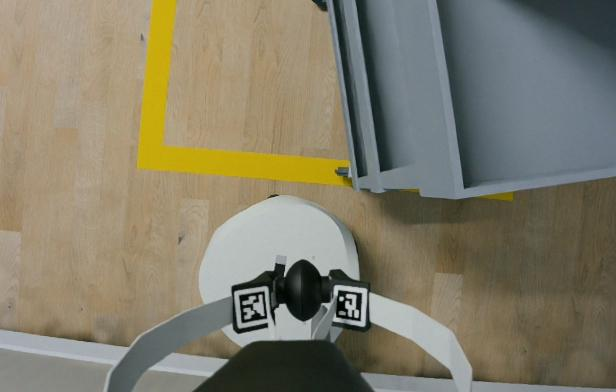

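{"method": "move", "body": {
  "r2": {"base":{"translate_m":-0.05},"joints":{"lift_m":0.92},"pace":"slow"},
  "blocking": false
}}

{"method": "wait", "body": {
  "seconds": 2
}}

{"method": "move", "body": {
  "r2": {"base":{"strafe_m":-0.27},"contact_limits":{"strafe_m":0.2},"pace":"slow"},
  "blocking": false
}}

{"method": "wait", "body": {
  "seconds": 4,
  "cameras": ["r2_head_right_camera","r2_wrist_camera"]
}}

Scene clock: 623.50 s.
move: r2 moving
r1: as last shown
r1.lidar_m: 5.22 0.27 0.25 - 0.25 0.29 2.41 2.41 0.99 2.66 2.81 3.95
r1.servo_current: wrist_yaw_rad=52(52) wrist_pitch_rad=33(46) wrist_roll_rad=59(59) gripper_m=39(46)
r1.contact_limits: strafe_m 0.7
r1.wrist_depth_mm: - 134 243 - - 286 191 / - 117 134 - - 270 193 / - 121 151 - - 273 195 / 108 135 196 - - 277 197 / 211 - - - 634 279 197 / 227 1229 193 1205 188 281 198 / 224 759 759 788 477 225 198
r2.base_odometry: x=-6.908 y=-1.942 heading=+0.306
r2.turned_by_wheels: +0.000
r2.turned_by_imu: +0.000
r2.base_tilt: forward=-0.7 right=+0.1
r2.lidar_m: 0.56 2.69 2.67 0.93 0.41 0.31 0.29 0.33 0.48 1.89 0.36 0.27
r2.base_status: translate_m moving
r2.joint_positions: lift_m=+0.975 arm_m=+0.000 wrist_yaw_rad=-0.002 wrist_pitch_rad=+1.567 wrist_roll_rad=+0.002 gripper_m=-0.029
r2.joint_status: lift_m moving
r2.measured_speeds: translate_m=-0.048 strafe_m=+0.001 rotate_rad=+0.001 lift_m=-0.097 arm_m=+0.000 wrist_yaw_rad=+0.000 wrist_pitch_rad=+0.000 wrist_roll_rad=+0.000
r2.motor_effort: lift_m=+11(21) arm_m=-3(4) wheel_0=-5(8) wheel_1=-6(6) wheel_2=+8(11)
r2.servo_current: wrist_yaw_rad=59(59) wrist_pitch_rad=33(46) wrist_roll_rad=39(52) gripper_m=78(85)
r2.hand_pose: x=+0.1719 y=-0.0874 z=+0.8648 quat_wxyz=(+0.709, +0.001, +0.706, -0.001) (m; r2's base frame)
r2.wrist_depth_mm: 1118 1078 1078 1078 271 - - / 1098 1098 1098 1060 544 228 - / 1118 1098 1098 1078 585 237 - / 1118 1098 1078 1098 1078 1078 1060 / 1118 1098 1078 - 1078 1078 1060 / 1098 1098 184 198 179 1078 1078 / - - - - - - 1078

Scene clock: 624.70 s.
earlier move: r2 done
r1.base_odometry: x=-1.957 y=-0.092 heading=-2.331
r1.turned_by_wheels: +0.000
r1.turned_by_imu: +0.000
r1.base_tilt: forward=-1.6 right=+1.2
r1.lidar_m: 5.22 0.27 0.25 - 0.25 0.27 2.44 2.39 0.97 2.68 2.82 3.97
r1.base_status: not commanded
r1.joint_positions: lift_m=+0.124 arm_m=+0.000 wrist_yaw_rad=+3.196 wrist_pitch_rad=+0.002 wrist_roll_rad=+0.000 gripper_m=+0.056
r1.joint_status: not commanded
r1.measured_speeds: all 0
r1.motor_effort: lift_m=+19(20) arm_m=+4(4) wheel_0=-6(6) wheel_1=+6(6) wheel_2=+0(0)
r1.servo_current: wrist_yaw_rad=39(72) wrist_pitch_rad=39(46) wrist_roll_rad=39(65) gripper_m=39(46)
r1.contact_limits: strafe_m 0.7
r1.hand_pose: x=-0.1218 y=+0.0716 z=+0.3019 quat_wxyz=(-0.027, -0.001, +0.000, +1.000) (m; r1's base frame)
r1.wrist_depth_mm: - 134 244 - - 289 191 / - 117 133 - - 271 193 / - 121 152 - - 273 195 / 108 135 196 - - 277 196 / 211 - - - 627 281 198 / 228 1255 193 1182 187 281 198 / 224 759 759 798 477 225 199
r2.base_odometry: x=-6.943 y=-1.954 heading=+0.306
r2.turned_by_wheels: +0.000
r2.turned_by_imu: +0.000
r2.base_tilt: forward=-0.7 right=+0.1
r2.lidar_m: 0.59 2.70 2.67 0.83 0.36 0.27 0.26 0.28 0.43 1.67 0.40 0.32
r2.base_status: done
r2.joint_positions: lift_m=+0.920 arm_m=+0.000 wrist_yaw_rad=-0.002 wrist_pitch_rad=+1.567 wrist_roll_rad=+0.002 gripper_m=-0.029
r2.joint_status: all done
r2.measured_speeds: all 0
r2.motor_effort: lift_m=+14(21) arm_m=-4(4) wheel_0=-5(10) wheel_1=-5(9) wheel_2=+5(11)
r2.servo_current: wrist_yaw_rad=46(59) wrist_pitch_rad=39(46) wrist_roll_rad=39(65) gripper_m=78(85)
r2.hand_pose: x=+0.1719 y=-0.0874 z=+0.8102 quat_wxyz=(+0.709, +0.001, +0.706, -0.001) (m; r2's base frame)
r2.wrist_depth_mm: 1042 1025 1025 1008 - 194 - / 1042 1025 1025 1042 554 210 - / 1042 1025 1042 1042 488 - 991 / 1042 1042 1025 1042 1042 1025 1025 / 1060 1042 1042 - 1025 1008 1025 / 1042 1042 184 198 179 1025 1008 / - - - - - - 1025
wait: 1.20 of 2 s (r2 has come to rest)

Scene clock: 625.20 s.
move: r2 moving
r1: as last shown
r1.base_tilt: forward=-1.6 right=+1.3
r1.lidar_m: 5.21 0.29 0.25 - 0.25 0.25 2.41 2.42 1.00 2.67 2.78 3.97
r1.motor_effort: lift_m=+19(20) arm_m=+4(4) wheel_0=-6(6) wheel_1=+5(6) wheel_2=+0(0)
r1.servo_current: wrist_yaw_rad=46(65) wrist_pitch_rad=39(46) wrist_roll_rad=39(52) gripper_m=39(46)
r1.contact_limits: strafe_m 0.7
r1.wrist_depth_mm: - 134 243 - - 287 191 / - 117 134 - - 271 193 / - 121 152 - - 274 195 / 108 135 197 - - 276 196 / 211 - - - 634 281 198 / 227 1229 194 1205 187 279 198 / 224 768 759 778 473 225 197
r2.base_odometry: x=-6.939 y=-1.967 heading=+0.306
r2.turned_by_wheels: +0.000
r2.turned_by_imu: +0.000
r2.base_tilt: forward=-0.7 right=+0.0
r2.lidar_m: 0.57 2.71 2.70 0.86 0.35 0.26 0.25 0.30 0.44 1.66 0.42 0.32
r2.base_status: strafe_m moving
r2.joint_positions: lift_m=+0.920 arm_m=+0.000 wrist_yaw_rad=-0.002 wrist_pitch_rad=+1.567 wrist_roll_rad=+0.002 gripper_m=-0.029
r2.joint_status: not commanded
r2.measured_speeds: translate_m=+0.000 strafe_m=-0.057 rotate_rad=-0.001 lift_m=+0.000 arm_m=+0.000 wrist_yaw_rad=+0.000 wrist_pitch_rad=+0.000 wrist_roll_rad=+0.000
r2.motor_effort: lift_m=+14(14) arm_m=-3(4) wheel_0=+5(8) wheel_1=-6(8) wheel_2=+0(4)
r2.servo_current: wrist_yaw_rad=52(52) wrist_pitch_rad=39(46) wrist_roll_rad=52(59) gripper_m=78(85)
r2.contact_limits: strafe_m 0.2
r2.hand_pose: x=+0.1719 y=-0.0874 z=+0.8102 quat_wxyz=(+0.709, +0.001, +0.706, -0.001) (m; r2's base frame)
r2.wrist_depth_mm: 1060 1025 1042 1025 496 191 - / 1042 1042 1042 1042 - 189 - / 1060 1042 1042 1042 488 - 1008 / 1042 1042 1060 1008 1025 1025 1008 / 1060 1060 1042 - 1025 1025 1025 / 1060 1060 184 198 179 1008 1025 / - - - - - - 1025

Scene clock: 628.53 s.
earlier move: r2 done
r1.base_odometry: x=-1.957 y=-0.092 heading=-2.331
r1.turned_by_wheels: +0.000
r1.turned_by_imu: +0.000
r1.base_tilt: forward=-1.6 right=+1.2
r1.lidar_m: 5.21 0.29 0.25 - 0.25 0.29 2.42 2.39 0.97 2.66 2.81 3.98
r1.base_status: not commanded
r1.joint_positions: lift_m=+0.124 arm_m=+0.000 wrist_yaw_rad=+3.196 wrist_pitch_rad=+0.002 wrist_roll_rad=+0.000 gripper_m=+0.056
r1.joint_status: not commanded
r1.measured_speeds: all 0
r1.motor_effort: lift_m=+19(20) arm_m=+4(4) wheel_0=-5(6) wheel_1=+6(6) wheel_2=+0(0)
r1.servo_current: wrist_yaw_rad=39(78) wrist_pitch_rad=39(46) wrist_roll_rad=72(72) gripper_m=39(46)
r1.contact_limits: strafe_m 0.7
r1.hand_pose: x=-0.1218 y=+0.0716 z=+0.3019 quat_wxyz=(-0.027, -0.001, +0.000, +1.000) (m; r1's base frame)
r1.wrist_depth_mm: - 134 244 - - 289 190 / - 117 134 - - 270 193 / - 121 151 - - 273 195 / 108 135 196 - - 277 196 / 211 - - - 640 279 197 / 228 1205 194 1182 188 281 198 / 224 750 750 788 477 224 198
r2.base_odometry: x=-6.862 y=-2.211 heading=+0.306
r2.turned_by_wheels: +0.000
r2.turned_by_imu: +0.001
r2.base_tilt: forward=-0.7 right=+0.1
r2.lidar_m: 0.25 0.32 2.96 0.88 0.41 0.29 0.28 0.31 0.44 1.80 0.46 0.31
r2.base_status: done
r2.joint_positions: lift_m=+0.920 arm_m=+0.000 wrist_yaw_rad=-0.002 wrist_pitch_rad=+1.567 wrist_roll_rad=+0.002 gripper_m=-0.029
r2.joint_status: not commanded
r2.measured_speeds: all 0
r2.motor_effort: lift_m=+14(14) arm_m=-3(4) wheel_0=+3(10) wheel_1=-4(9) wheel_2=+0(4)
r2.servo_current: wrist_yaw_rad=46(65) wrist_pitch_rad=39(52) wrist_roll_rad=52(65) gripper_m=78(85)
r2.contact_limits: strafe_m 0.2
r2.hand_pose: x=+0.1719 y=-0.0874 z=+0.8102 quat_wxyz=(+0.709, +0.001, +0.706, -0.001) (m; r2's base frame)
r2.wrist_depth_mm: 227 - - 171 170 170 - / 203 175 175 - - - 1025 / 1042 379 492 - 866 1008 1008 / 1060 1025 1025 1042 1025 1008 1008 / 1060 1042 1042 - 1025 1025 1025 / 1060 1060 183 199 179 1025 1008 / - - - - - - 1025
wait: 3.33 of 4 s (r2 has come to rest)
pictures: r2_head_right_camera, r2_wrist_camera
Images, in order (width x height): r2_head_right_camera 420x672, r2_wrist_camera 616x392.

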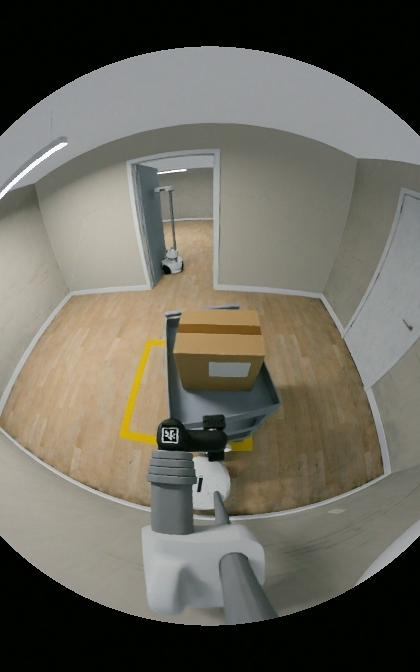

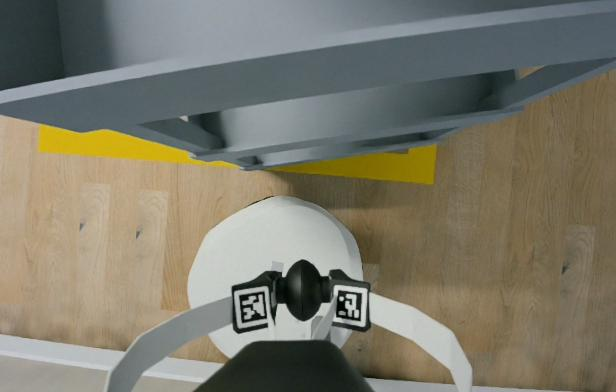

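{"method": "move", "body": {
  "r2": {"joints":{"arm_m":0.33},"pace":"slow"},
  "blocking": false
}}

{"method": "wait", "body": {
  "seconds": 5,
  "cameras": ["r2_head_right_camera","r2_head_left_camera","r2_wrist_camera"]
}}

Scene clock: 634.10 s.
move: r2 moving
r1: as last shown
r1.base_tilt: forward=-1.6 right=+1.3
r1.lidar_m: 5.21 0.27 0.25 - 0.25 0.28 2.43 2.40 0.98 2.67 2.82 3.99
r1.motor_effort: lift_m=+19(20) arm_m=+4(4) wheel_0=-5(6) wheel_1=+5(6) wheel_2=+0(0)
r1.servo_current: wrist_yaw_rad=52(65) wrist_pitch_rad=46(46) wrist_roll_rad=46(59) gripper_m=46(46)
r1.contact_limits: strafe_m 0.7
r1.wrist_depth_mm: - 133 244 - - 287 191 / - 117 134 - - 271 192 / - 121 152 - - 276 194 / 108 135 196 - - 276 197 / 212 - - - 634 279 198 / 228 1182 193 1160 188 281 198 / 224 750 759 778 477 225 198
r2.base_odometry: x=-6.862 y=-2.211 heading=+0.306
r2.turned_by_wheels: +0.000
r2.turned_by_imu: +0.000
r2.base_tilt: forward=-0.7 right=+0.1
r2.lidar_m: 0.27 0.29 2.95 0.92 0.39 0.28 0.27 0.32 0.46 1.79 0.45 0.30
r2.base_status: not commanded
r2.joint_positions: lift_m=+0.920 arm_m=+0.012 wrist_yaw_rad=-0.002 wrist_pitch_rad=+1.567 wrist_roll_rad=+0.002 gripper_m=-0.029
r2.joint_status: arm_m moving
r2.measured_speeds: translate_m=+0.000 strafe_m=+0.000 rotate_rad=+0.000 lift_m=+0.000 arm_m=+0.049 wrist_yaw_rad=+0.000 wrist_pitch_rad=+0.000 wrist_roll_rad=+0.000
r2.motor_effort: lift_m=+14(14) arm_m=+7(9) wheel_0=+4(4) wheel_1=-4(4) wheel_2=+0(0)
r2.servo_current: wrist_yaw_rad=46(59) wrist_pitch_rad=39(46) wrist_roll_rad=46(52) gripper_m=78(78)
r2.contact_limits: strafe_m 0.2
r2.hand_pose: x=+0.1844 y=-0.0874 z=+0.8102 quat_wxyz=(+0.709, +0.001, +0.706, -0.001) (m; r2's base frame)
r2.wrist_depth_mm: 229 - - - - 169 - / 213 174 173 172 - - - / 1042 - - - - 1025 1025 / 1042 1042 1042 1025 1025 1025 1008 / 1060 1042 1042 - 1025 1025 1025 / 1060 1060 183 198 178 1025 1008 / - 1078 - - - - 1025

Scene clock: 638.20 s.
earlier move: r2 done
r1.base_odometry: x=-1.957 y=-0.092 heading=-2.331
r1.turned_by_wheels: +0.000
r1.turned_by_imu: +0.000
r1.base_tilt: forward=-1.6 right=+1.3
r1.lidar_m: 5.22 0.27 0.25 - 0.25 0.28 2.43 2.16 0.99 2.67 2.82 3.98
r1.base_status: not commanded
r1.joint_positions: lift_m=+0.124 arm_m=+0.000 wrist_yaw_rad=+3.196 wrist_pitch_rad=+0.002 wrist_roll_rad=+0.000 gripper_m=+0.056
r1.joint_status: not commanded
r1.measured_speeds: all 0
r1.motor_effort: lift_m=+19(20) arm_m=+4(4) wheel_0=-5(6) wheel_1=+6(6) wheel_2=+0(0)
r1.servo_current: wrist_yaw_rad=39(72) wrist_pitch_rad=39(59) wrist_roll_rad=59(65) gripper_m=46(52)
r1.contact_limits: strafe_m 0.7
r1.hand_pose: x=-0.1218 y=+0.0716 z=+0.3019 quat_wxyz=(-0.027, -0.001, +0.000, +1.000) (m; r1's base frame)
r1.wrist_depth_mm: - 133 244 - - 289 190 / - 117 134 - - 272 193 / - 121 152 - - 274 195 / 108 135 196 - - 276 196 / 211 - - - 634 281 198 / 228 1205 193 1205 188 282 198 / 223 750 759 798 473 224 198
r2.base_odometry: x=-6.862 y=-2.211 heading=+0.306
r2.turned_by_wheels: +0.000
r2.turned_by_imu: +0.000
r2.base_tilt: forward=-0.7 right=+0.1
r2.lidar_m: 0.49 2.72 2.95 0.90 0.38 0.31 0.29 0.31 0.43 1.83 1.96 0.49
r2.base_status: not commanded
r2.joint_positions: lift_m=+0.920 arm_m=+0.330 wrist_yaw_rad=-0.003 wrist_pitch_rad=+1.578 wrist_roll_rad=-0.002 gripper_m=-0.029
r2.joint_status: all done
r2.measured_speeds: all 0
r2.motor_effort: lift_m=+14(14) arm_m=+10(18) wheel_0=+3(4) wheel_1=-2(4) wheel_2=-4(4)
r2.servo_current: wrist_yaw_rad=39(59) wrist_pitch_rad=52(78) wrist_roll_rad=59(65) gripper_m=78(91)
r2.contact_limits: strafe_m 0.2
r2.hand_pose: x=+0.4983 y=-0.0874 z=+0.8101 quat_wxyz=(+0.705, +0.000, +0.710, +0.000) (m; r2's base frame)
r2.wrist_depth_mm: 1042 204 - - - 224 208 / 1042 208 - - - - - / 1060 214 - - - - - / 1042 210 - - - - - / 1060 210 174 172 - - - / 1060 1060 186 198 171 1042 1008 / 1060 1060 - - - - 1025
wait: 4.10 of 5 s (r2 has come to rest)
pictures: r2_head_left_camera, r2_head_right_camera, r2_wrist_camera
Images, in order (width x height): r2_head_left_camera 420x672, r2_head_right_camera 420x672, r2_wrist_camera 616x392.

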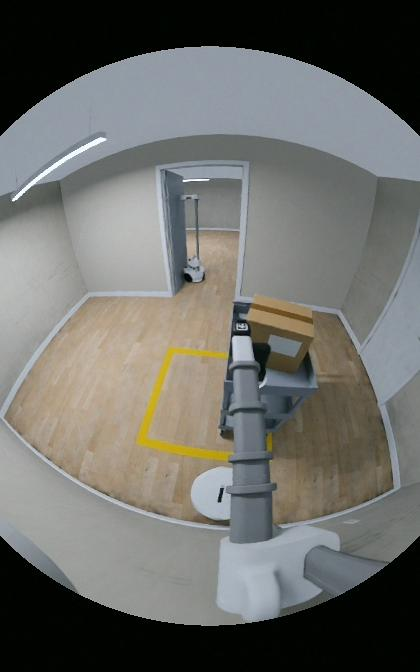

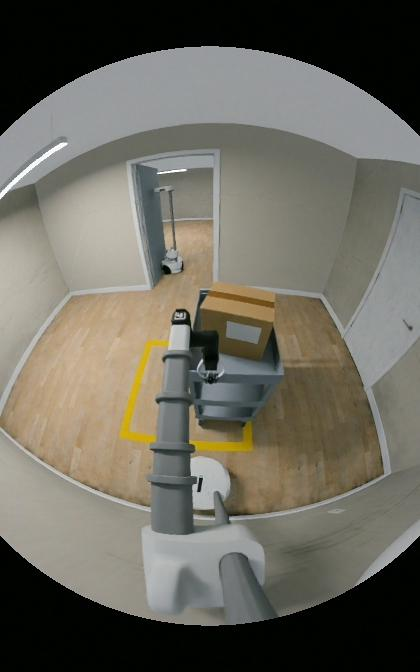

